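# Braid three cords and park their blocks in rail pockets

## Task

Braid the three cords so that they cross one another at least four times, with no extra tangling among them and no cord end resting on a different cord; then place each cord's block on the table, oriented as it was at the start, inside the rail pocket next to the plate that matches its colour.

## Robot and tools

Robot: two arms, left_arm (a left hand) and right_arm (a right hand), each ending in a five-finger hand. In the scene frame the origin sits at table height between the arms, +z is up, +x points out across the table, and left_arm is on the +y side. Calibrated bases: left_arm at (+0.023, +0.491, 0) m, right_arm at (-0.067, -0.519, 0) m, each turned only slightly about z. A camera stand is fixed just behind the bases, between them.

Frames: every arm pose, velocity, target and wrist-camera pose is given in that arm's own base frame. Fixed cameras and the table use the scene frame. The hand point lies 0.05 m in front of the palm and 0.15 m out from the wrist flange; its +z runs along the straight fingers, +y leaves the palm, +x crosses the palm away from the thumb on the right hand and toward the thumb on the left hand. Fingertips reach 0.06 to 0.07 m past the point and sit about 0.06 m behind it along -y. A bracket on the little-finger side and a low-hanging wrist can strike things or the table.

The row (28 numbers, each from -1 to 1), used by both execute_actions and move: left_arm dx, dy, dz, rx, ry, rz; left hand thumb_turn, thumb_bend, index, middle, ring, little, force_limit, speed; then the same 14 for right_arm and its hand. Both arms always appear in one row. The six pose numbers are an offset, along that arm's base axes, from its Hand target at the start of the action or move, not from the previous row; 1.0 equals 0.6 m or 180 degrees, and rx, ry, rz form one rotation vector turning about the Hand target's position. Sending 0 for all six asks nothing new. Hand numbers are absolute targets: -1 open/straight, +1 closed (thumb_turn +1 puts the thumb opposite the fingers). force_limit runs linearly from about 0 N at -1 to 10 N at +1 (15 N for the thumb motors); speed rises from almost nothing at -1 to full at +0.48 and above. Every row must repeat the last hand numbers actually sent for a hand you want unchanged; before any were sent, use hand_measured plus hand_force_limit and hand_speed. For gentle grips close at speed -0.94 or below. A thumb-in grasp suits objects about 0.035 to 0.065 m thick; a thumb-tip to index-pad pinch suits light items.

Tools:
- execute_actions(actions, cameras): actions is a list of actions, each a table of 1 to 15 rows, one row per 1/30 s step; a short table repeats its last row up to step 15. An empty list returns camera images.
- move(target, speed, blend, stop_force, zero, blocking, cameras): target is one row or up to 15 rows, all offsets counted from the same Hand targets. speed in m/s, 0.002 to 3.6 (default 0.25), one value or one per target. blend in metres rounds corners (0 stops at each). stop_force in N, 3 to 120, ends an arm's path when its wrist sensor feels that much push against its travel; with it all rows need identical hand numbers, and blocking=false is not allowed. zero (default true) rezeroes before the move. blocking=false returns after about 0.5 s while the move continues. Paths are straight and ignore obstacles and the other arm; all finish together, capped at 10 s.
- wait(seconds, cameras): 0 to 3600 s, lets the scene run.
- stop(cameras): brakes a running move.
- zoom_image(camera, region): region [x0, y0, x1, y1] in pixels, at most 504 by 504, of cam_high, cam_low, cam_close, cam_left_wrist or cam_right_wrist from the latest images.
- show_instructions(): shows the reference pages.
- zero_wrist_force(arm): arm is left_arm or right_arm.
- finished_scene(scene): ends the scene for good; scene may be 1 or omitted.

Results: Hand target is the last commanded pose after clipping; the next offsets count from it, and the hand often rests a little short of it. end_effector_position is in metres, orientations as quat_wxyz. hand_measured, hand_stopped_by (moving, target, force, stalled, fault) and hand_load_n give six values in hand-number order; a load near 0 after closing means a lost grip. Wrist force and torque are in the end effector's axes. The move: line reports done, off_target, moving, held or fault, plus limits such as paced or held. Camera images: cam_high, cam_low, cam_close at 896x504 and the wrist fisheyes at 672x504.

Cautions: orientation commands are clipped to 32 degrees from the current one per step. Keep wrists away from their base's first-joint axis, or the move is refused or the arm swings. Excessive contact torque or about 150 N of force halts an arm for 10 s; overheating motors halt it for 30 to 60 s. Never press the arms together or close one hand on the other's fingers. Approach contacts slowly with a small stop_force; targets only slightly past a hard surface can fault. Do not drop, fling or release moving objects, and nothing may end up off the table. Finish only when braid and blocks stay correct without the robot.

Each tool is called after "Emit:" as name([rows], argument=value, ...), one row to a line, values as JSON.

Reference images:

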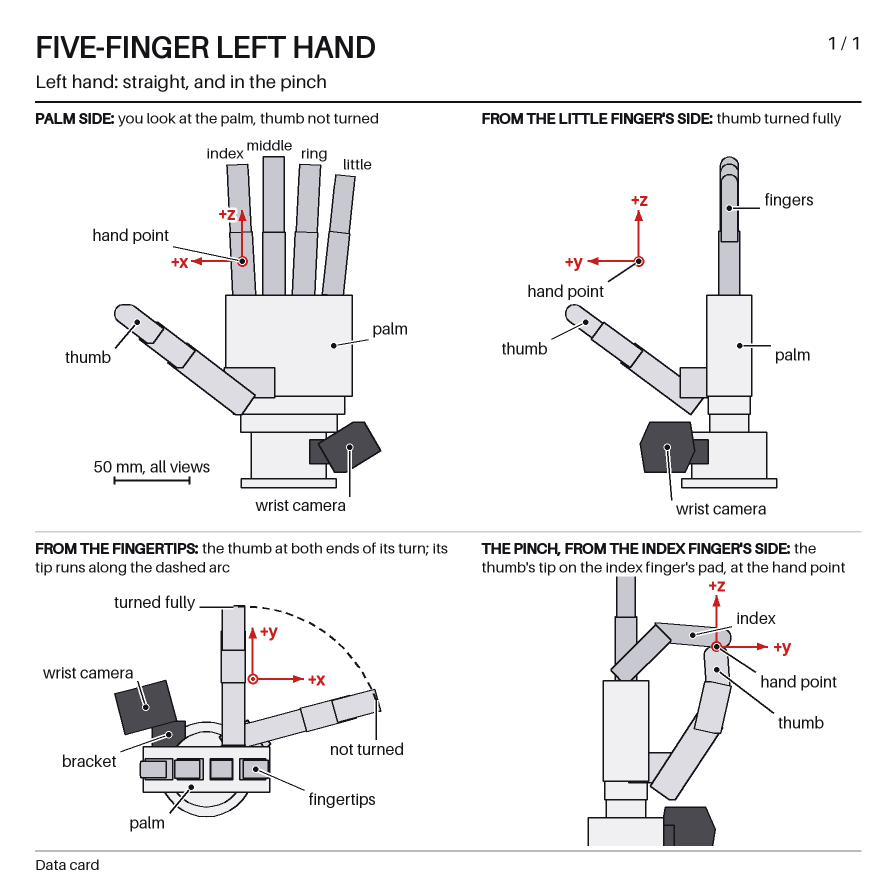

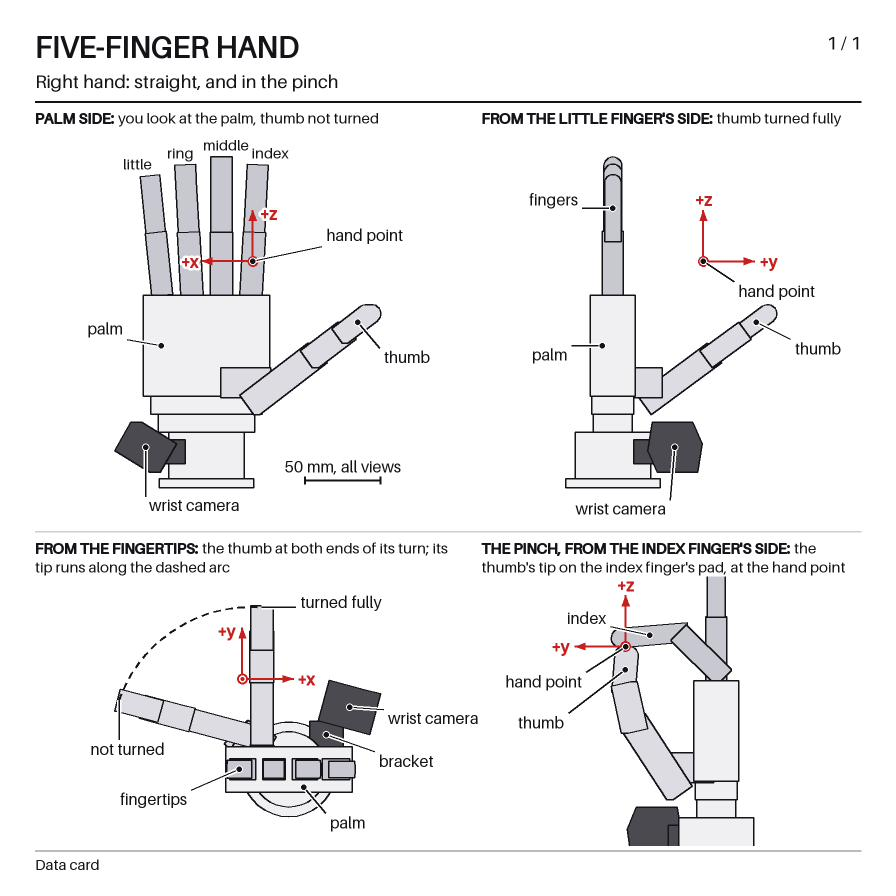

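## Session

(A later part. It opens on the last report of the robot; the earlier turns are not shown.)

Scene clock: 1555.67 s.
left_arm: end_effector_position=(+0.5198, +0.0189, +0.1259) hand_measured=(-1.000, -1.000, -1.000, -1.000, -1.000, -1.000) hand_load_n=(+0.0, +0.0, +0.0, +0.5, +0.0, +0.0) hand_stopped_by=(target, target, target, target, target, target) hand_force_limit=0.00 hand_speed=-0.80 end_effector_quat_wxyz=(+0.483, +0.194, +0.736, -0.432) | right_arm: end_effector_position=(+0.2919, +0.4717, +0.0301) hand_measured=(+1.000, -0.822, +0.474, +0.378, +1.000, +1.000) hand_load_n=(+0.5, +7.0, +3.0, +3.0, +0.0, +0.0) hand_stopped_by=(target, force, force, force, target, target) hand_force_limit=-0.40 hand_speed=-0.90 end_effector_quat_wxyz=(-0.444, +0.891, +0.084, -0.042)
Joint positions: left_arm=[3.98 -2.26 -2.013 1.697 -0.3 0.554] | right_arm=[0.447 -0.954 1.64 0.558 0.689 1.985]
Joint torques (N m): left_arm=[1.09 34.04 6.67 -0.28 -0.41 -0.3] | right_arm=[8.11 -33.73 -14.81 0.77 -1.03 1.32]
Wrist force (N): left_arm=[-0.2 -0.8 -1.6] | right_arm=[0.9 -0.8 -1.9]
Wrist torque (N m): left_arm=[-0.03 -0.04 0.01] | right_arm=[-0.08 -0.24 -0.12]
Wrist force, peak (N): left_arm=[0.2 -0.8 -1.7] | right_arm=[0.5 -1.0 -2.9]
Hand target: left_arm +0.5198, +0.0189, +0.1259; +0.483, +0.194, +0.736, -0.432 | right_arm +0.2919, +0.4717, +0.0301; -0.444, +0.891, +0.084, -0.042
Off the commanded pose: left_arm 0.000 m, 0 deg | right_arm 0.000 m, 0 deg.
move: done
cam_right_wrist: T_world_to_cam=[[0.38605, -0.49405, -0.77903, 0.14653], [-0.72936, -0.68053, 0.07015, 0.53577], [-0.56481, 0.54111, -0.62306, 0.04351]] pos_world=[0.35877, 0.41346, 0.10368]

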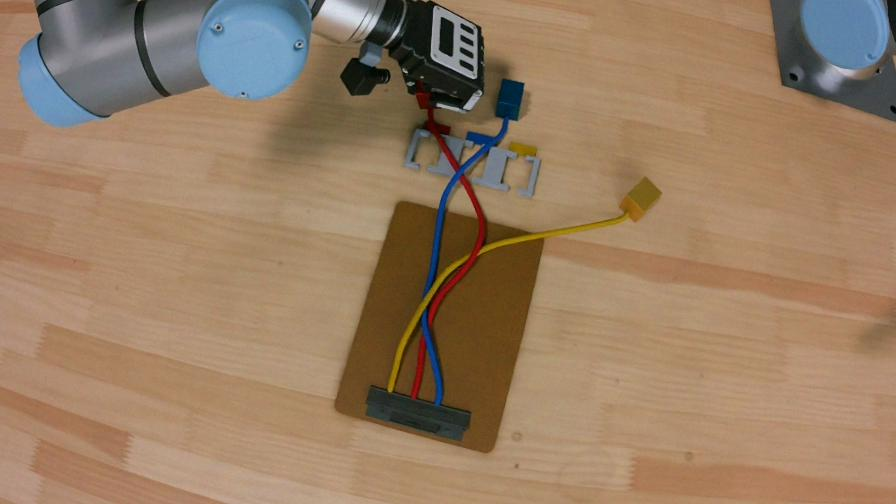

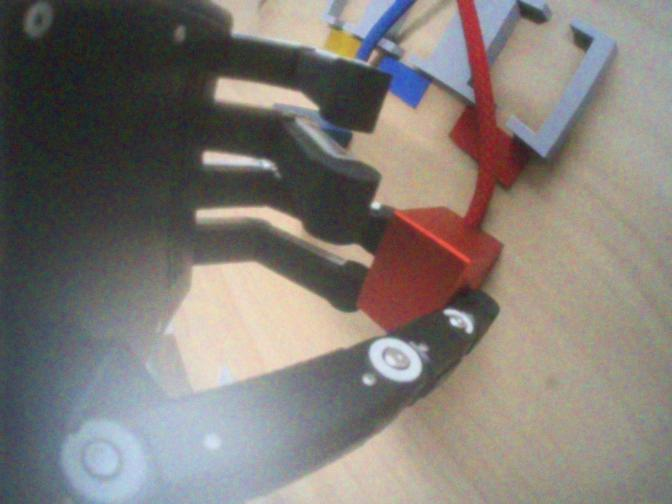

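Emit:
move([
  [0,0,0,0,0,0,-1,-1,-1,-1,-1,-1,0,-0.8,0,-0.02,0.05,0,0,0,1,-0.68,0.5,0.58,1,1,-0.4,-0.9],
  [0,0,0,0,0,0,-1,-1,-1,-1,-1,-1,0,-0.8,0.04,-0.17,0.05,0,0,0.08,1,-0.68,0.5,0.58,1,1,-0.4,-0.9],
  [0,0,0,0,0,0,-1,-1,-1,-1,-1,-1,0,-0.8,0.1323,-0.2343,0.05,0,0,0.1222,1,-0.68,0.5,0.58,1,1,-0.4,-0.9],
], speed=[0.08,0.12,0.1], blend=[0.01,0.02,0], cameras=["cam_low","cam_close","cam_right_wrist"])

Emit:
zoom_image(camera="cam_close", region=[320, 60, 680, 410])

Scene clock: 1568.07 s.
left_arm: end_effector_position=(+0.5198, +0.0189, +0.1259) hand_measured=(-1.000, -1.000, -1.000, -1.000, -1.000, -1.000) hand_load_n=(+0.0, +0.0, +0.0, +0.0, +0.0, +0.0) hand_stopped_by=(target, target, target, target, target, target) hand_force_limit=0.00 hand_speed=-0.80 end_effector_quat_wxyz=(+0.483, +0.194, +0.736, -0.432) | right_arm: end_effector_position=(+0.3712, +0.3311, +0.0601) hand_measured=(+1.000, -0.822, +0.474, +0.378, +1.000, +1.000) hand_load_n=(+0.5, +7.5, +3.0, +3.0, +0.0, +0.0) hand_stopped_by=(target, force, force, force, target, target) hand_force_limit=-0.40 hand_speed=-0.90 end_effector_quat_wxyz=(-0.428, +0.859, +0.252, -0.126)
Joint positions: left_arm=[3.98 -2.26 -2.013 1.697 -0.3 0.554] | right_arm=[0.154 -0.788 1.487 1.365 0.753 0.935]
Joint torques (N m): left_arm=[0.88 34.48 6.6 -0.46 -0.53 -0.21] | right_arm=[4.47 -39.25 -20.84 3.85 -1.73 -2.13]
Wrist force (N): left_arm=[0.0 -0.6 -1.6] | right_arm=[0.6 2.5 1.8]
Wrist torque (N m): left_arm=[0.00 -0.06 0.01] | right_arm=[0.17 -0.28 -0.20]
Wrist force, peak (N): left_arm=[0.0 -0.7 -1.9] | right_arm=[1.0 3.1 2.5]
Hand target: left_arm +0.5198, +0.0189, +0.1259; +0.483, +0.194, +0.736, -0.432 | right_arm +0.3713, +0.3311, +0.0601; -0.428, +0.859, +0.252, -0.126
Off the commanded pose: left_arm 0.000 m, 0 deg | right_arm 0.000 m, 0 deg.
move: done
cam_right_wrist: T_world_to_cam=[[0.54282, -0.31366, -0.77908, -0.04809], [-0.4216, -0.90406, 0.07023, 0.45561], [-0.72636, 0.29034, -0.62298, 0.32607]] pos_world=[0.45504, 0.30215, 0.13368]

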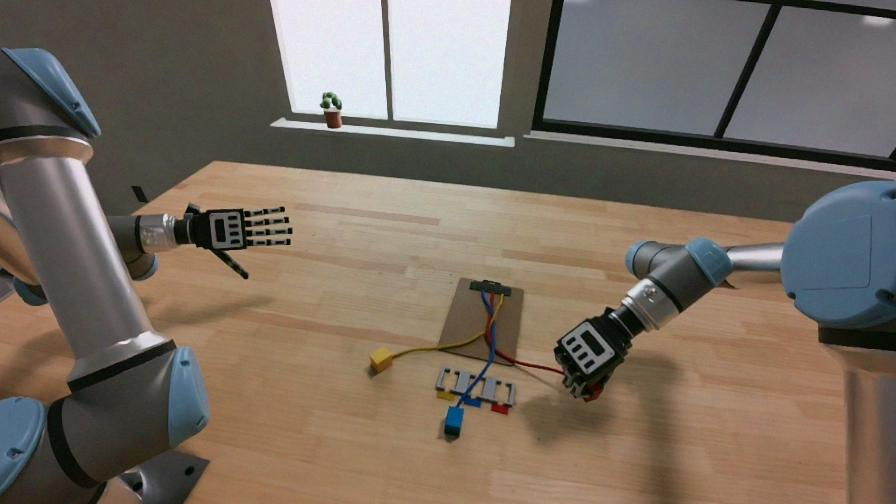

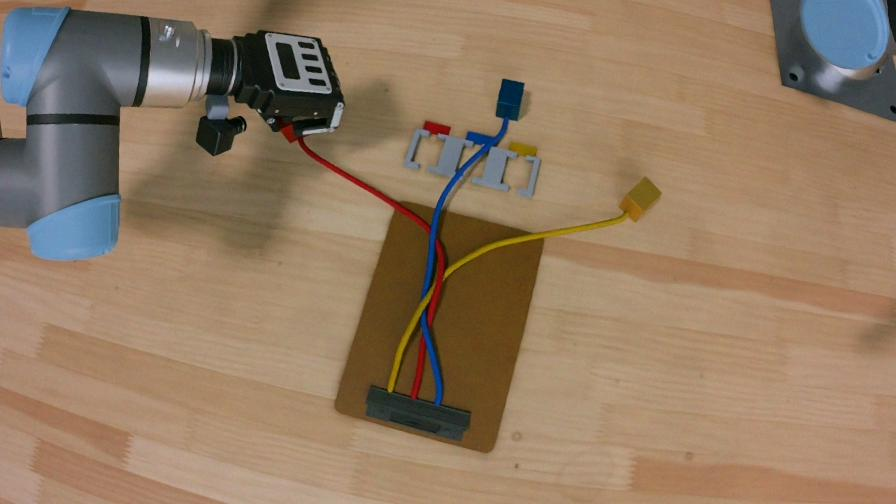

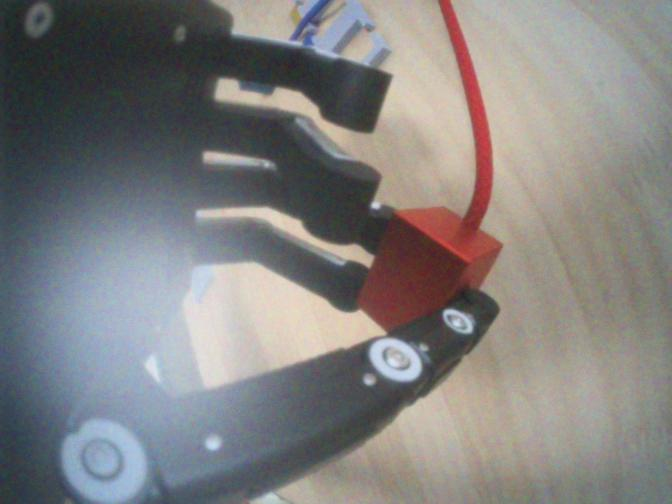

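Scaled by 1.400 from the camera's image (finer frame: 1280x720).

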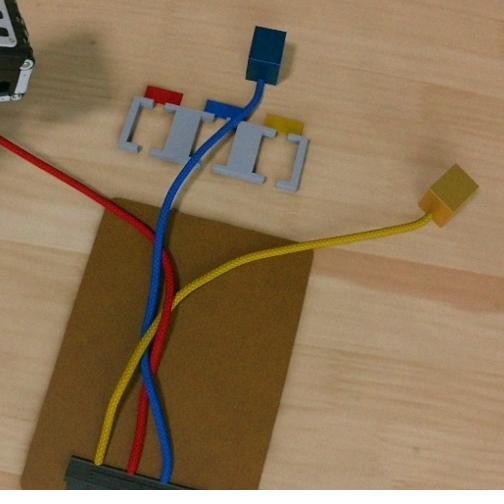

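Emit:
move([
  [0,0,0,0,0,0,-1,-1,-1,-1,-1,-1,0,-0.8,0,0,-0.045,0,0,0,1,-0.68,0.5,0.58,1,1,-0.4,-0.9],
], speed=[0.06])

Emit:
move(target=[0,0,0,0,0,0,-1,-1,-1,-1,-1,-1,0,-0.8,0,0,-0.01,0,0,0,1,-0.68,0.5,0.58,1,1,-0.4,-0.9], speed=0.005, stop_force=3)

Emit:
move(target=[0,0,0,0,0,0,-1,-1,-1,-1,-1,-1,0,-0.8,0,0,0,0,0,0,1,-1,0.0,0.0,1,1,-0.5,-0.8])

Emit:
move(target=[0,0,0,0,0,0,-1,-1,-1,-1,-1,-1,0,-0.8,0,0,0.1333,0,0,0,1,-1,0.0,0.0,1,1,-0.5,-0.8], speed=0.15, cameras=["cam_close"])

Scene clock: 1635.53 s.
left_arm: end_effector_position=(+0.5198, +0.0189, +0.1259) hand_measured=(-1.000, -1.000, -1.000, -1.000, -1.000, -1.000) hand_load_n=(+0.0, +0.0, +0.0, +0.0, +0.0, +0.0) hand_stopped_by=(target, target, target, target, target, target) hand_force_limit=0.00 hand_speed=-0.80 end_effector_quat_wxyz=(+0.483, +0.194, +0.736, -0.432) | right_arm: end_effector_position=(+0.3712, +0.3311, +0.0331) hand_measured=(+1.000, -0.822, +0.474, +0.378, +1.000, +1.000) hand_load_n=(+0.5, +7.0, +3.0, +3.0, +0.0, +0.0) hand_stopped_by=(target, force, force, force, target, target) hand_force_limit=-0.40 hand_speed=-0.90 end_effector_quat_wxyz=(-0.428, +0.859, +0.252, -0.126)
Joint positions: left_arm=[3.98 -2.26 -2.013 1.697 -0.3 0.554] | right_arm=[0.154 -0.746 1.493 1.318 0.753 0.935]
Joint torques (N m): left_arm=[-0.03 34.73 8.48 -0.51 -0.17 -0.17] | right_arm=[7.19 -52 -17.22 3.64 0.06 -0.45]
Wrist force (N): left_arm=[0.0 -0.8 -1.3] | right_arm=[0.6 2.6 1.9]
Wrist torque (N m): left_arm=[-0.05 -0.05 0.01] | right_arm=[0.19 -0.27 -0.13]
Wrist force, peak (N): left_arm=[0.2 -0.8 -1.7] | right_arm=[0.7 3.3 2.4]
Hand target: left_arm +0.5198, +0.0189, +0.1259; +0.483, +0.194, +0.736, -0.432 | right_arm +0.3713, +0.3311, +0.0331; -0.428, +0.859, +0.252, -0.126
Off the commanded pose: left_arm 0.000 m, 0 deg | right_arm 0.000 m, 0 deg.
move: done

Scene clock: 1637.00 s.
left_arm: end_effector_position=(+0.5198, +0.0189, +0.1259) hand_measured=(-1.000, -1.000, -1.000, -1.000, -1.000, -1.000) hand_load_n=(+0.0, +0.0, +0.0, +0.0, +0.0, +0.0) hand_stopped_by=(target, target, target, target, target, target) hand_force_limit=0.00 hand_speed=-0.80 end_effector_quat_wxyz=(+0.483, +0.194, +0.736, -0.432) | right_arm: end_effector_position=(+0.3713, +0.3311, +0.0300) hand_measured=(+1.000, -0.822, +0.474, +0.378, +1.000, +1.000) hand_load_n=(+0.5, +7.0, +3.0, +3.0, +0.0, +0.0) hand_stopped_by=(target, force, force, force, target, target) hand_force_limit=-0.40 hand_speed=-0.90 end_effector_quat_wxyz=(-0.428, +0.859, +0.252, -0.126)
Joint positions: left_arm=[3.98 -2.26 -2.013 1.697 -0.3 0.554] | right_arm=[0.154 -0.741 1.493 1.312 0.753 0.935]
Joint torques (N m): left_arm=[-0.93 34.24 7.43 -0.36 -0.36 0] | right_arm=[6.63 -51.36 -17.46 3.24 -0.75 1.16]
Wrist force (N): left_arm=[0.2 -0.6 -1.5] | right_arm=[0.1 -0.4 0.7]
Wrist torque (N m): left_arm=[-0.01 -0.09 0.02] | right_arm=[0.00 -0.23 -0.18]
Wrist force, peak (N): left_arm=[-0.4 -0.7 -1.9] | right_arm=[-0.2 -4.3 -1.4]
Hand target: left_arm +0.5198, +0.0189, +0.1259; +0.483, +0.194, +0.736, -0.432 | right_arm +0.3713, +0.3311, +0.0300; -0.428, +0.859, +0.252, -0.126 (not the last commanded pose)
Off the commanded pose: left_arm 0.000 m, 0 deg | right_arm 0.003 m, 0 deg.
move: contact (right_arm)

Scene clock: 1638.13 s.
left_arm: end_effector_position=(+0.5198, +0.0189, +0.1259) hand_measured=(-1.000, -1.000, -1.000, -1.000, -1.000, -1.000) hand_load_n=(+0.0, +0.0, +0.0, +0.0, +0.0, +0.0) hand_stopped_by=(target, target, target, target, target, target) hand_force_limit=0.00 hand_speed=-0.80 end_effector_quat_wxyz=(+0.483, +0.194, +0.736, -0.432) | right_arm: end_effector_position=(+0.3713, +0.3311, +0.0300) hand_measured=(+1.000, -1.000, +0.000, +0.000, +1.000, +1.000) hand_load_n=(+0.0, +0.0, +0.0, +0.0, +0.0, +0.0) hand_stopped_by=(target, target, target, target, target, target) hand_force_limit=-0.50 hand_speed=-0.80 end_effector_quat_wxyz=(-0.428, +0.859, +0.252, -0.126)
Joint positions: left_arm=[3.98 -2.26 -2.013 1.697 -0.3 0.554] | right_arm=[0.154 -0.741 1.493 1.312 0.753 0.935]
Joint torques (N m): left_arm=[0.79 35.28 7.23 -0.54 -0.22 -0.08] | right_arm=[6.85 -49.4 -20.36 1.09 -0.77 1]
Wrist force (N): left_arm=[-0.1 -0.5 -1.7] | right_arm=[0.6 1.9 1.3]
Wrist torque (N m): left_arm=[0.02 -0.05 0.00] | right_arm=[0.15 -0.25 -0.15]
Wrist force, peak (N): left_arm=[0.0 -0.7 -1.8] | right_arm=[0.7 2.1 1.5]
Hand target: left_arm +0.5198, +0.0189, +0.1259; +0.483, +0.194, +0.736, -0.432 | right_arm +0.3713, +0.3311, +0.0300; -0.428, +0.859, +0.252, -0.126
Off the commanded pose: left_arm 0.000 m, 0 deg | right_arm 0.000 m, 0 deg.
move: done

Scene clock: 1639.10 s.
left_arm: end_effector_position=(+0.5198, +0.0189, +0.1259) hand_measured=(-1.000, -1.000, -1.000, -1.000, -1.000, -1.000) hand_load_n=(+0.0, +0.0, +0.0, +0.0, +0.0, +0.0) hand_stopped_by=(target, target, target, target, target, target) hand_force_limit=0.00 hand_speed=-0.80 end_effector_quat_wxyz=(+0.483, +0.194, +0.736, -0.432) | right_arm: end_effector_position=(+0.3713, +0.3311, +0.1099) hand_measured=(+1.000, -1.000, +0.000, +0.000, +1.000, +1.000) hand_load_n=(+0.0, -0.5, -0.5, +0.0, +0.0, +0.0) hand_stopped_by=(target, target, target, target, target, target) hand_force_limit=-0.50 hand_speed=-0.80 end_effector_quat_wxyz=(-0.428, +0.859, +0.253, -0.126)
Joint positions: left_arm=[3.98 -2.26 -2.013 1.697 -0.3 0.554] | right_arm=[0.154 -0.86 1.465 1.459 0.753 0.935]
Joint torques (N m): left_arm=[0.44 34.49 7.08 -0.48 -0.38 -0.23] | right_arm=[-6.71 -50.67 -8.46 3.53 -0.72 -2.01]
Wrist force (N): left_arm=[0.0 -0.8 -1.6] | right_arm=[0.7 1.7 1.4]
Wrist torque (N m): left_arm=[-0.03 -0.06 0.01] | right_arm=[0.11 -0.30 -0.18]
Wrist force, peak (N): left_arm=[-0.1 -0.7 -1.8] | right_arm=[0.8 3.3 2.5]
Hand target: left_arm +0.5198, +0.0189, +0.1259; +0.483, +0.194, +0.736, -0.432 | right_arm +0.3713, +0.3311, +0.1100; -0.428, +0.859, +0.252, -0.126
Off the commanded pose: left_arm 0.000 m, 0 deg | right_arm 0.000 m, 0 deg.
move: done

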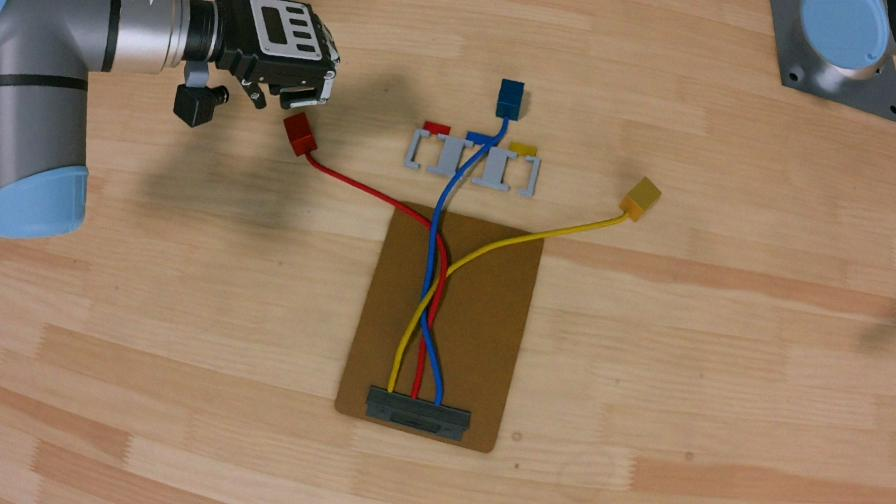

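Emit:
move([
  [0,0,0,0,0,0,-1,-1,-1,-1,-1,-1,0,-0.8,0.0467,0.6657,0,0,0,-0.3889,1,-1,0,0,1,1,-0.5,-0.8],
  [0,0,0,0,0,0,-1,-1,-1,-1,-1,-1,0,-0.8,0.0467,0.6657,-0.133,0,0,-0.3889,1,-1,0,0,1,1,-0.5,-0.8],
], speed=[0.35,0.1], blend=[0.002,0])

Emit:
move(target=[0,0,0,0,0,0,-1,-1,-1,-1,-1,-1,0,-0.8,0,0,0,0,0,0,1,-0.68,0.5,0.54,1,1,-0.4,-0.9])

Emit:
move(target=[0,0,0,0,0,0,-1,-1,-1,-1,-1,-1,0,-0.8,0,0,0,0,0,0,1,-0.68,0.5,0.58,1,1,-0.4,-0.9], cameras=["cam_close","cam_right_wrist"])

Emit:
zoom_image(camera="cam_right_wrist", region=[330, 180, 530, 350])

Scene clock: 1652.33 s.
left_arm: end_effector_position=(+0.5198, +0.0189, +0.1259) hand_measured=(-1.000, -1.000, -1.000, -1.000, -1.000, -1.000) hand_load_n=(+0.0, +0.0, +0.0, +0.0, +0.0, +0.0) hand_stopped_by=(target, target, target, target, target, target) hand_force_limit=0.00 hand_speed=-0.80 end_effector_quat_wxyz=(+0.483, +0.194, +0.736, -0.432) | right_arm: end_effector_position=(+0.3993, +0.7305, +0.0302) hand_measured=(+1.000, -1.000, +0.000, +0.000, +1.000, +1.000) hand_load_n=(+0.0, +0.0, +0.0, +0.0, +0.0, +0.0) hand_stopped_by=(target, target, target, target, target, target) hand_force_limit=-0.50 hand_speed=-0.80 end_effector_quat_wxyz=(-0.423, +0.848, -0.286, +0.142)
Joint positions: left_arm=[3.98 -2.26 -2.013 1.697 -0.3 0.554] | right_arm=[0.86 -0.654 0.946 0.356 1.522 3.105]
Joint torques (N m): left_arm=[0 33.38 6.72 -0.33 -0.57 -0.13] | right_arm=[9.42 -54.89 -21.64 -0.72 1.62 1.5]
Wrist force (N): left_arm=[0.0 -0.7 -1.5] | right_arm=[0.6 1.9 1.3]
Wrist torque (N m): left_arm=[-0.03 -0.06 0.02] | right_arm=[0.14 -0.28 -0.11]
Wrist force, peak (N): left_arm=[0.0 -1.1 -1.7] | right_arm=[0.7 2.8 1.9]
Hand target: left_arm +0.5198, +0.0189, +0.1259; +0.483, +0.194, +0.736, -0.432 | right_arm +0.3993, +0.7305, +0.0302; -0.423, +0.848, -0.286, +0.143
Off the commanded pose: left_arm 0.000 m, 0 deg | right_arm 0.000 m, 0 deg.
move: done

Scene clock: 1654.30 s.
left_arm: end_effector_position=(+0.5198, +0.0189, +0.1259) hand_measured=(-1.000, -1.000, -1.000, -1.000, -1.000, -1.000) hand_load_n=(+0.0, +0.0, +0.0, +0.0, +0.0, +0.0) hand_stopped_by=(target, target, target, target, target, target) hand_force_limit=0.00 hand_speed=-0.80 end_effector_quat_wxyz=(+0.483, +0.194, +0.736, -0.432) | right_arm: end_effector_position=(+0.3993, +0.7305, +0.0302) hand_measured=(+1.000, -0.822, +0.474, +0.362, +1.000, +1.000) hand_load_n=(+0.5, +6.5, +4.0, +0.5, +0.0, +0.0) hand_stopped_by=(target, force, force, force, target, target) hand_force_limit=-0.40 hand_speed=-0.90 end_effector_quat_wxyz=(-0.423, +0.848, -0.286, +0.143)
Joint positions: left_arm=[3.98 -2.26 -2.013 1.697 -0.3 0.554] | right_arm=[0.86 -0.654 0.946 0.356 1.522 3.105]
Joint torques (N m): left_arm=[0.6 34.43 6.42 -0.3 -0.47 -0.2] | right_arm=[9.45 -45.53 -11.95 -0.85 0.59 0.84]
Wrist force (N): left_arm=[0.0 -0.8 -1.5] | right_arm=[0.1 -0.8 -1.9]
Wrist torque (N m): left_arm=[-0.04 -0.06 0.01] | right_arm=[-0.05 -0.15 -0.16]
Wrist force, peak (N): left_arm=[-0.1 -0.6 -1.9] | right_arm=[0.8 -1.9 -1.9]
Hand target: left_arm +0.5198, +0.0189, +0.1259; +0.483, +0.194, +0.736, -0.432 | right_arm +0.3993, +0.7305, +0.0302; -0.423, +0.848, -0.286, +0.143
Off the commanded pose: left_arm 0.000 m, 0 deg | right_arm 0.000 m, 0 deg.
move: done

Scene clock: 1654.80 s.
left_arm: end_effector_position=(+0.5198, +0.0189, +0.1259) hand_measured=(-1.000, -1.000, -1.000, -1.000, -1.000, -1.000) hand_load_n=(+0.0, +0.0, +0.0, +0.0, +0.0, +0.0) hand_stopped_by=(target, target, target, target, target, target) hand_force_limit=0.00 hand_speed=-0.80 end_effector_quat_wxyz=(+0.483, +0.194, +0.736, -0.432) | right_arm: end_effector_position=(+0.3993, +0.7305, +0.0302) hand_measured=(+1.000, -0.822, +0.474, +0.378, +1.000, +1.000) hand_load_n=(+0.0, +7.0, +3.5, +3.0, +0.0, +0.0) hand_stopped_by=(target, force, force, force, target, target) hand_force_limit=-0.40 hand_speed=-0.90 end_effector_quat_wxyz=(-0.423, +0.848, -0.286, +0.143)
Joint positions: left_arm=[3.98 -2.26 -2.013 1.697 -0.3 0.554] | right_arm=[0.86 -0.654 0.946 0.356 1.522 3.105]
Joint torques (N m): left_arm=[0.08 34.17 6.4 -0.31 -0.33 -0.08] | right_arm=[8.59 -45.11 -11.31 -0.81 0.08 0.58]
Wrist force (N): left_arm=[0.1 -0.8 -1.5] | right_arm=[0.3 -0.6 -1.0]
Wrist torque (N m): left_arm=[-0.04 -0.08 0.02] | right_arm=[-0.04 -0.19 -0.17]
Wrist force, peak (N): left_arm=[0.2 -0.5 -1.7] | right_arm=[0.1 -0.8 -2.1]
Hand target: left_arm +0.5198, +0.0189, +0.1259; +0.483, +0.194, +0.736, -0.432 | right_arm +0.3993, +0.7305, +0.0302; -0.423, +0.848, -0.286, +0.143
Off the commanded pose: left_arm 0.000 m, 0 deg | right_arm 0.000 m, 0 deg.
move: done
cam_right_wrist: T_world_to_cam=[[-0.10893, -0.61752, -0.77898, 0.52085], [-0.99375, 0.08682, 0.07014, 0.33526], [0.02432, 0.78175, -0.62312, -0.44686]] pos_world=[0.40076, 0.64186, 0.10378]

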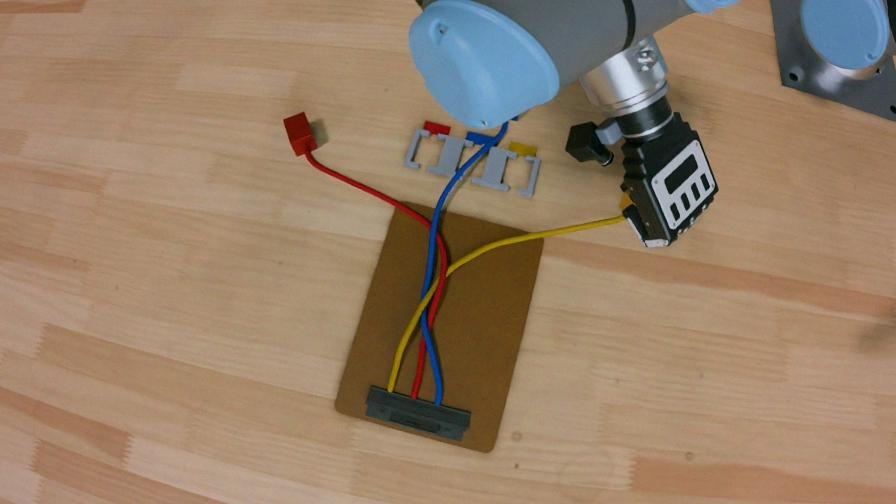

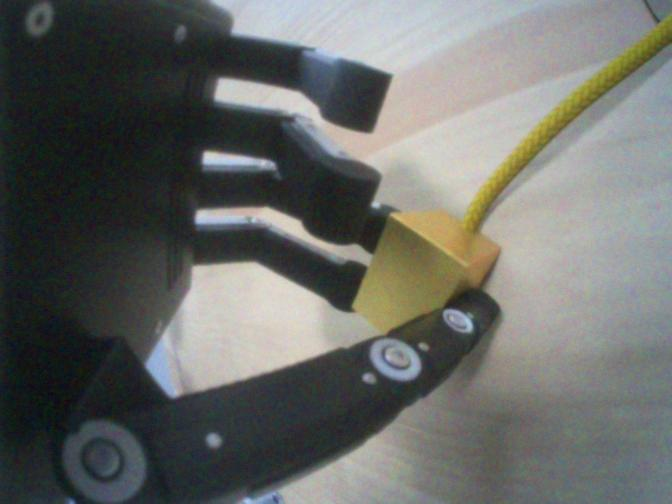

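Scaled by 2.520 from the camera's image (finer frame: 960x720).

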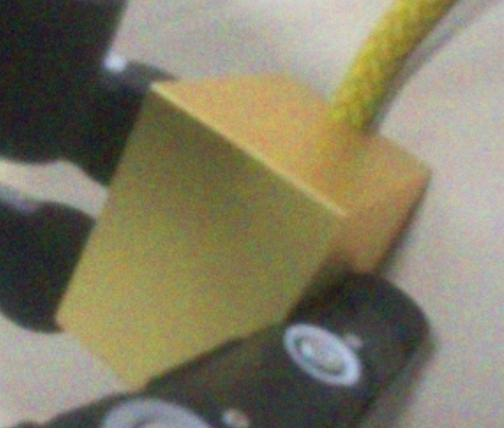

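Emit:
move([
  [0,0,0,0,0,0,-1,-1,-1,-1,-1,-1,0,-0.8,0,0,0.05,0,0,0,1,-0.68,0.5,0.58,1,1,-0.4,-0.9],
  [0,0,0,0,0,0,-1,-1,-1,-1,-1,-1,0,-0.8,-0.0353,-0.2337,0.05,0,0,0.1861,1,-0.68,0.5,0.58,1,1,-0.4,-0.9],
  [0,0,0,0,0,0,-1,-1,-1,-1,-1,-1,0,-0.8,-0.0353,-0.2337,0.022,0,0,0.1861,1,-0.68,0.5,0.58,1,1,-0.4,-0.9],
], speed=[0.08,0.1,0.05], blend=[0.01,0.002,0], cameras=["cam_low","cam_close","cam_right_wrist"])

Emit:
zoom_image(camera="cam_close", region=[450, 90, 600, 240])

Emit:
zoom_image(camera="cam_low", region=[410, 340, 530, 440])

Emit:
zoom_image(camera="cam_right_wrist", region=[330, 100, 600, 370])

Scene clock: 1680.10 s.
left_arm: end_effector_position=(+0.5198, +0.0189, +0.1259) hand_measured=(-1.000, -1.000, -1.000, -1.000, -1.000, -1.000) hand_load_n=(+0.0, +0.0, +0.0, +0.0, +0.0, +0.0) hand_stopped_by=(target, target, target, target, target, target) hand_force_limit=0.00 hand_speed=-0.80 end_effector_quat_wxyz=(+0.483, +0.194, +0.736, -0.432) | right_arm: end_effector_position=(+0.3781, +0.5902, +0.0433) hand_measured=(+1.000, -0.822, +0.474, +0.378, +1.000, +1.000) hand_load_n=(+0.0, +7.0, +3.5, +3.0, +0.0, +0.0) hand_stopped_by=(target, force, force, force, target, target) hand_force_limit=-0.40 hand_speed=-0.90 end_effector_quat_wxyz=(-0.446, +0.895, -0.029, +0.015)
Joint positions: left_arm=[3.98 -2.26 -2.013 1.697 -0.3 0.554] | right_arm=[0.587 -0.819 1.262 0.45 0.884 2.474]
Joint torques (N m): left_arm=[0.66 33.19 6.65 -0.47 -0.48 -0.04] | right_arm=[9.39 -54.75 -24.32 2.06 -2.67 -1.94]
Wrist force (N): left_arm=[0.1 -0.6 -1.7] | right_arm=[0.7 2.2 1.7]
Wrist torque (N m): left_arm=[0.00 -0.07 0.01] | right_arm=[0.16 -0.29 -0.20]
Wrist force, peak (N): left_arm=[0.2 -0.8 -1.9] | right_arm=[0.4 4.0 2.7]
Hand target: left_arm +0.5198, +0.0189, +0.1259; +0.483, +0.194, +0.736, -0.432 | right_arm +0.3781, +0.5903, +0.0434; -0.446, +0.895, -0.029, +0.015
Off the commanded pose: left_arm 0.000 m, 0 deg | right_arm 0.000 m, 0 deg.
move: done
cam_right_wrist: T_world_to_cam=[[0.24975, -0.57521, -0.77895, 0.28152], [-0.87662, -0.47601, 0.07044, 0.61332], [-0.4113, 0.66524, -0.62312, -0.09502]] pos_world=[0.42825, 0.51709, 0.11688]

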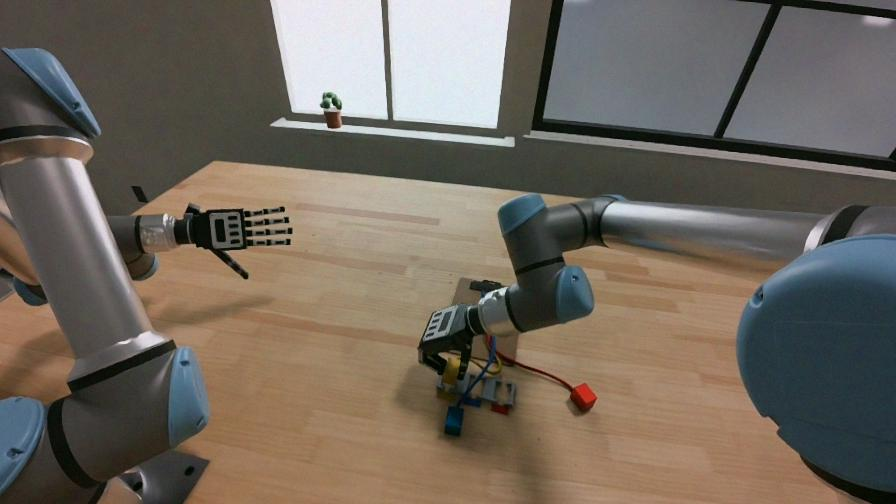

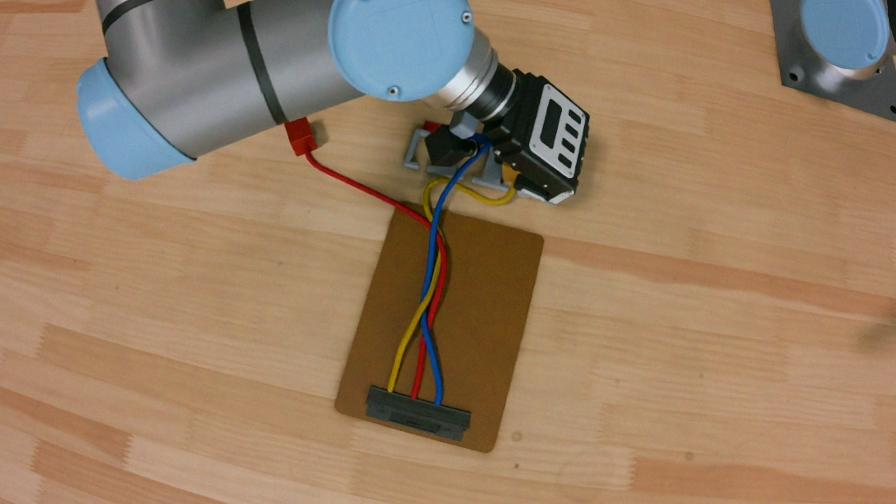

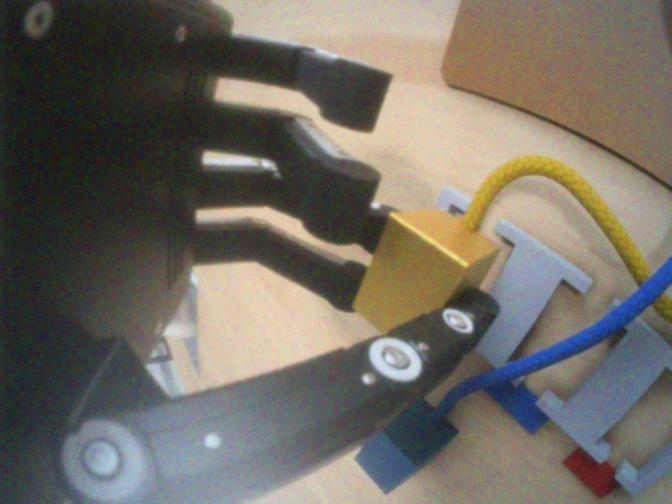

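Scaled by 3.360 from the camera's image (finer frame: 1280x720).

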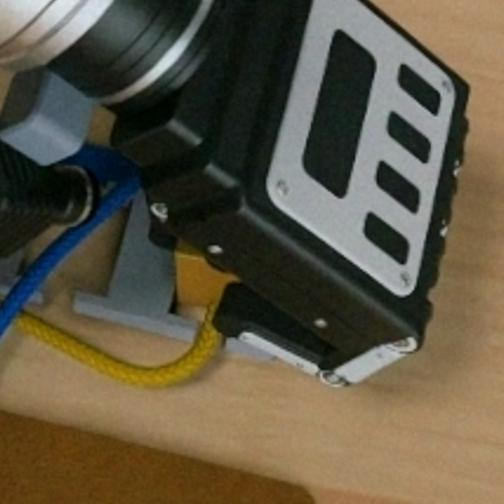

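Scaled by 4.200 from the camera's image (finer frame: 1280x720).

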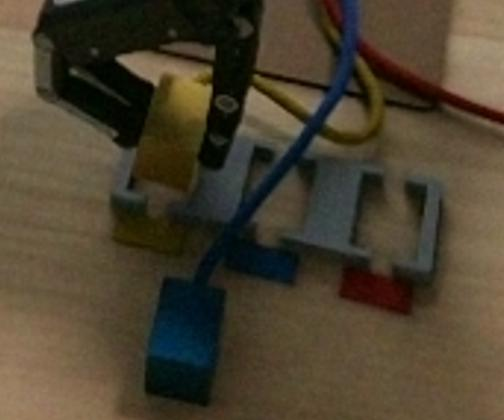

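Scaled by 1.867 from the camera's image (finer frame: 960x720).

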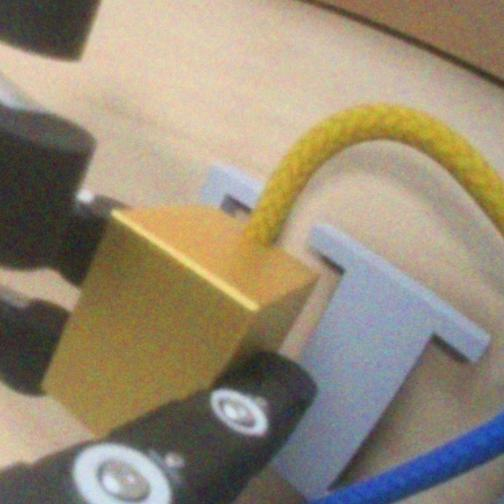

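Emit:
move([
  [0,0,0,0,0,0,-1,-1,-1,-1,-1,-1,0,-0.8,0,0.01,0.015,0,0,0,1,-0.68,0.5,0.58,1,1,-0.4,-0.9],
  [0,0,0,0,0,0,-1,-1,-1,-1,-1,-1,0,-0.8,0.0403,0.2437,0.015,0,0,-0.1861,1,-0.68,0.5,0.58,1,1,-0.4,-0.9],
], speed=[0.08,0.1], blend=[0.01,0], cameras=["cam_close"])

Scene clock: 1708.33 s.
left_arm: end_effector_position=(+0.5198, +0.0189, +0.1259) hand_measured=(-1.000, -1.000, -1.000, -1.000, -1.000, -1.000) hand_load_n=(+0.0, +0.0, +0.0, +0.5, +0.0, +0.0) hand_stopped_by=(target, target, target, target, target, target) hand_force_limit=0.00 hand_speed=-0.80 end_effector_quat_wxyz=(+0.483, +0.194, +0.736, -0.432) | right_arm: end_effector_position=(+0.4022, +0.7365, +0.0523) hand_measured=(+1.000, -0.822, +0.474, +0.378, +1.000, +1.000) hand_load_n=(+0.5, +7.0, +3.0, +3.5, +0.0, +0.0) hand_stopped_by=(target, force, force, force, target, target) hand_force_limit=-0.40 hand_speed=-0.90 end_effector_quat_wxyz=(-0.423, +0.848, -0.286, +0.142)
Joint positions: left_arm=[3.98 -2.26 -2.013 1.697 -0.3 0.554] | right_arm=[0.863 -0.652 0.882 0.416 1.524 3.106]
Joint torques (N m): left_arm=[-0.14 34.49 6.7 -0.18 -0.53 -0.03] | right_arm=[-5.46 -54.26 -23.96 -0.76 0.41 -0.14]
Wrist force (N): left_arm=[-0.2 -0.7 -1.7] | right_arm=[0.6 2.3 1.9]
Wrist torque (N m): left_arm=[0.00 -0.04 0.00] | right_arm=[0.13 -0.29 -0.03]
Wrist force, peak (N): left_arm=[0.0 -0.6 -2.0] | right_arm=[0.8 3.3 1.6]
Hand target: left_arm +0.5198, +0.0189, +0.1259; +0.483, +0.194, +0.736, -0.432 | right_arm +0.4023, +0.7365, +0.0524; -0.423, +0.848, -0.286, +0.143
Off the commanded pose: left_arm 0.000 m, 0 deg | right_arm 0.000 m, 0 deg.
move: done; blend cut to 0.0054 m at target 1

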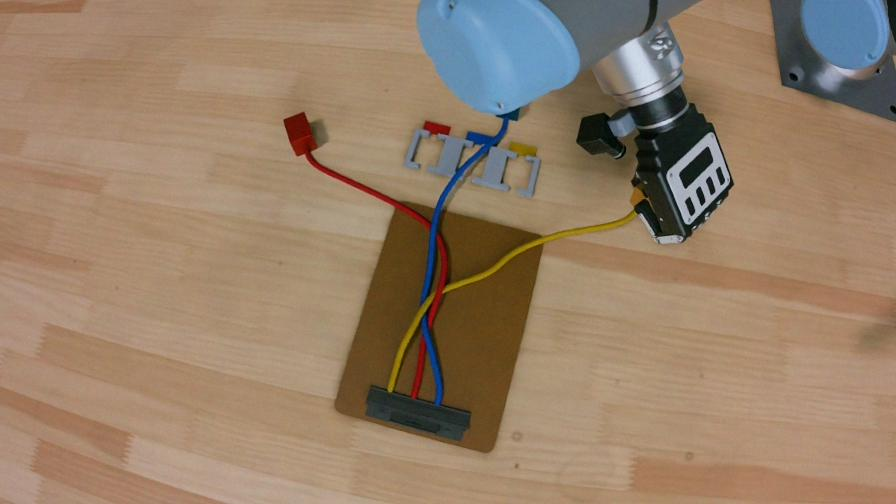

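Emit:
move([
  [0,0,0,0,0,0,-1,-1,-1,-1,-1,-1,0,-0.8,-0.069,-0.064,-0.005,0,0,0.318,1,-0.68,0.5,0.58,1,1,-0.4,-0.9],
], speed=[0.1], cameras=["cam_close"])

Scene clock: 1723.13 s.
left_arm: end_effector_position=(+0.5198, +0.0189, +0.1259) hand_measured=(-1.000, -1.000, -1.000, -1.000, -1.000, -1.000) hand_load_n=(+0.0, +0.0, +0.0, +0.0, +0.0, +0.0) hand_stopped_by=(target, target, target, target, target, target) hand_force_limit=0.00 hand_speed=-0.80 end_effector_quat_wxyz=(+0.483, +0.194, +0.736, -0.432) | right_arm: end_effector_position=(+0.3610, +0.6981, +0.0493) hand_measured=(+1.000, -0.822, +0.474, +0.378, +1.000, +1.000) hand_load_n=(+0.0, +7.0, +3.5, +3.0, +0.0, +0.0) hand_stopped_by=(target, force, force, force, target, target) hand_force_limit=-0.40 hand_speed=-0.90 end_effector_quat_wxyz=(-0.439, +0.881, +0.155, -0.077)
Joint positions: left_arm=[3.98 -2.26 -2.013 1.697 -0.3 0.554] | right_arm=[0.706 -0.358 0.412 1.082 0.726 2.125]
Joint torques (N m): left_arm=[0.49 32.76 6.72 -0.21 -0.3 -0.13] | right_arm=[7.68 -61.48 -17.75 2.36 0.1 -1.6]
Wrist force (N): left_arm=[0.0 -0.8 -1.7] | right_arm=[0.8 2.8 1.5]
Wrist torque (N m): left_arm=[-0.03 -0.06 0.01] | right_arm=[0.23 -0.29 -0.19]
Wrist force, peak (N): left_arm=[-0.1 -0.9 -1.9] | right_arm=[0.9 2.8 2.0]
Hand target: left_arm +0.5198, +0.0189, +0.1259; +0.483, +0.194, +0.736, -0.432 | right_arm +0.3609, +0.6981, +0.0494; -0.439, +0.881, +0.155, -0.077
Off the commanded pose: left_arm 0.000 m, 0 deg | right_arm 0.000 m, 0 deg.
move: done

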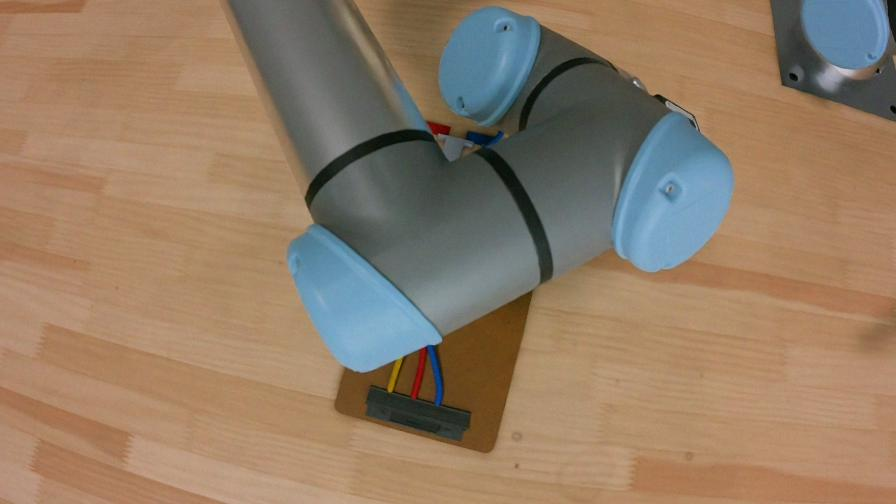

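Emit:
wait(seconds=0, cameras=["cam_high","cam_low","cam_right_wrist"])

Emit:
zoom_image(camera="cam_low", region=[360, 260, 600, 450])

Emit:
zoom_image(camera="cam_high", region=[350, 140, 510, 300])

Scene clock: 1727.33 s.
left_arm: end_effector_position=(+0.5198, +0.0189, +0.1259) hand_measured=(-1.000, -1.000, -1.000, -1.000, -1.000, -1.000) hand_load_n=(+0.0, +0.0, +0.0, +0.0, +0.0, +0.0) hand_stopped_by=(target, target, target, target, target, target) hand_force_limit=0.00 hand_speed=-0.80 end_effector_quat_wxyz=(+0.483, +0.194, +0.736, -0.432) | right_arm: end_effector_position=(+0.3609, +0.6981, +0.0494) hand_measured=(+1.000, -0.822, +0.474, +0.378, +1.000, +1.000) hand_load_n=(+0.0, +7.0, +3.5, +3.0, +0.0, +0.0) hand_stopped_by=(target, force, force, force, target, target) hand_force_limit=-0.40 hand_speed=-0.90 end_effector_quat_wxyz=(-0.439, +0.881, +0.155, -0.077)
Joint positions: left_arm=[3.98 -2.26 -2.013 1.697 -0.3 0.554] | right_arm=[0.706 -0.358 0.412 1.083 0.726 2.125]
Joint torques (N m): left_arm=[-0.2 33.73 7.21 -0.34 -0.22 -0.22] | right_arm=[9.69 -65 -26.68 2.76 -2.68 -2.03]
Wrist force (N): left_arm=[-0.2 -0.7 -1.6] | right_arm=[0.7 2.7 1.8]
Wrist torque (N m): left_arm=[-0.02 -0.03 0.00] | right_arm=[0.18 -0.29 -0.19]
Wrist force, peak (N): left_arm=[0.2 -0.8 -1.9] | right_arm=[0.7 3.0 1.6]
Hand target: left_arm +0.5198, +0.0189, +0.1259; +0.483, +0.194, +0.736, -0.432 | right_arm +0.3609, +0.6981, +0.0494; -0.439, +0.881, +0.155, -0.077
Off the commanded pose: left_arm 0.000 m, 0 deg | right_arm 0.000 m, 0 deg.
cam_right_wrist: T_world_to_cam=[[0.46036, -0.42572, -0.77899, 0.17227], [-0.61066, -0.78878, 0.07019, 0.77153], [-0.64433, 0.44339, -0.62309, 0.0689]] pos_world=[0.43623, 0.65136, 0.12298]

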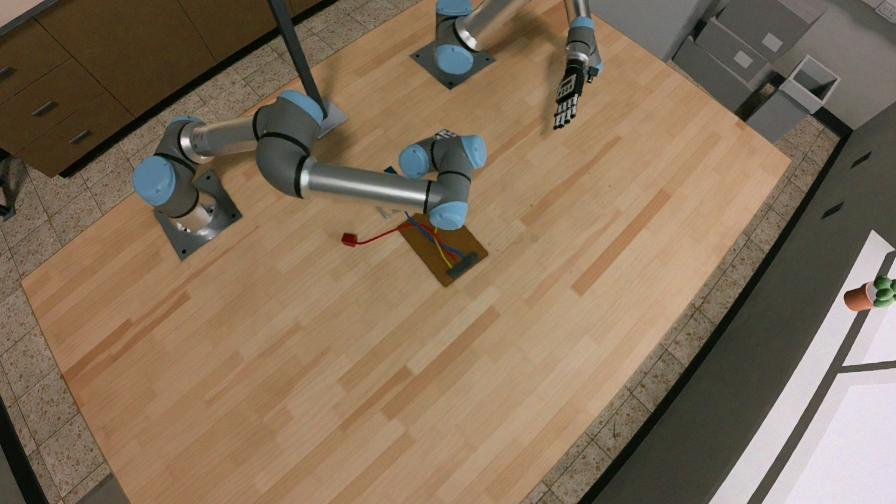

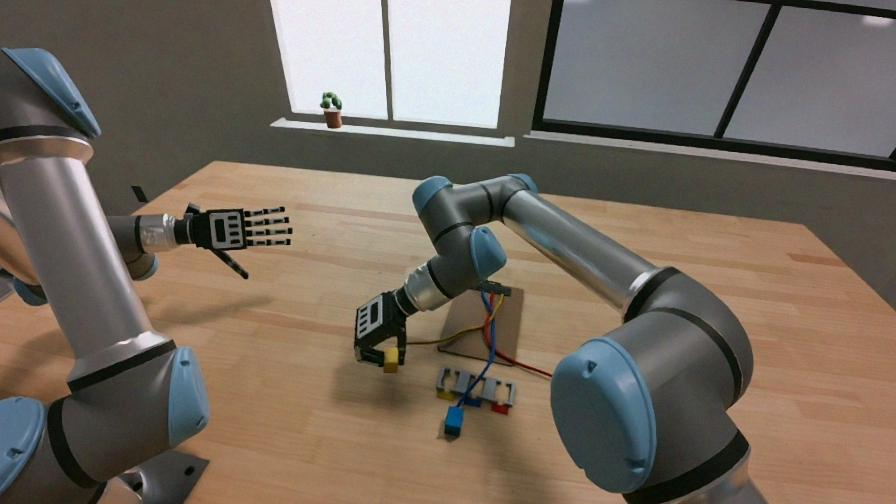

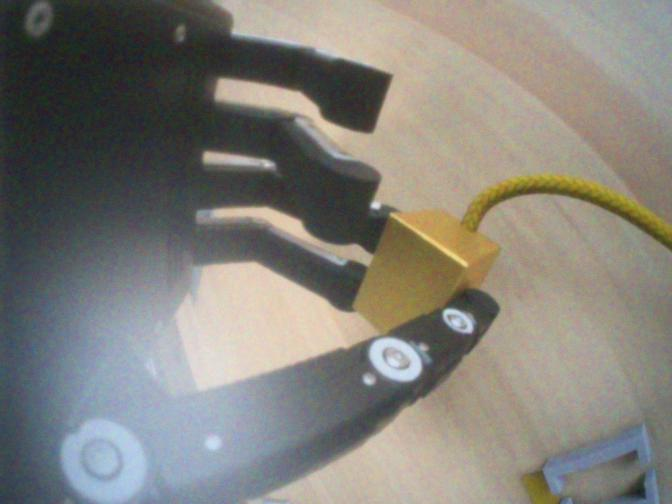

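Scaled by 2.100 from the camera's image (finer frame: 1280x720).

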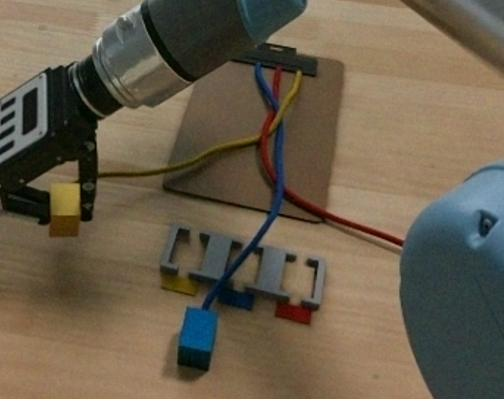

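Scaled by 3.150 from the camera's image (finer frame: 1280x720).

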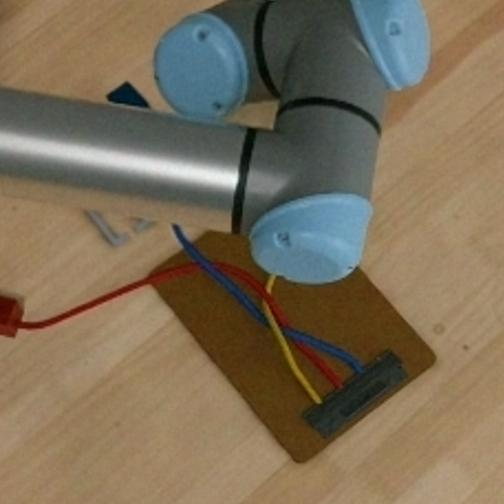

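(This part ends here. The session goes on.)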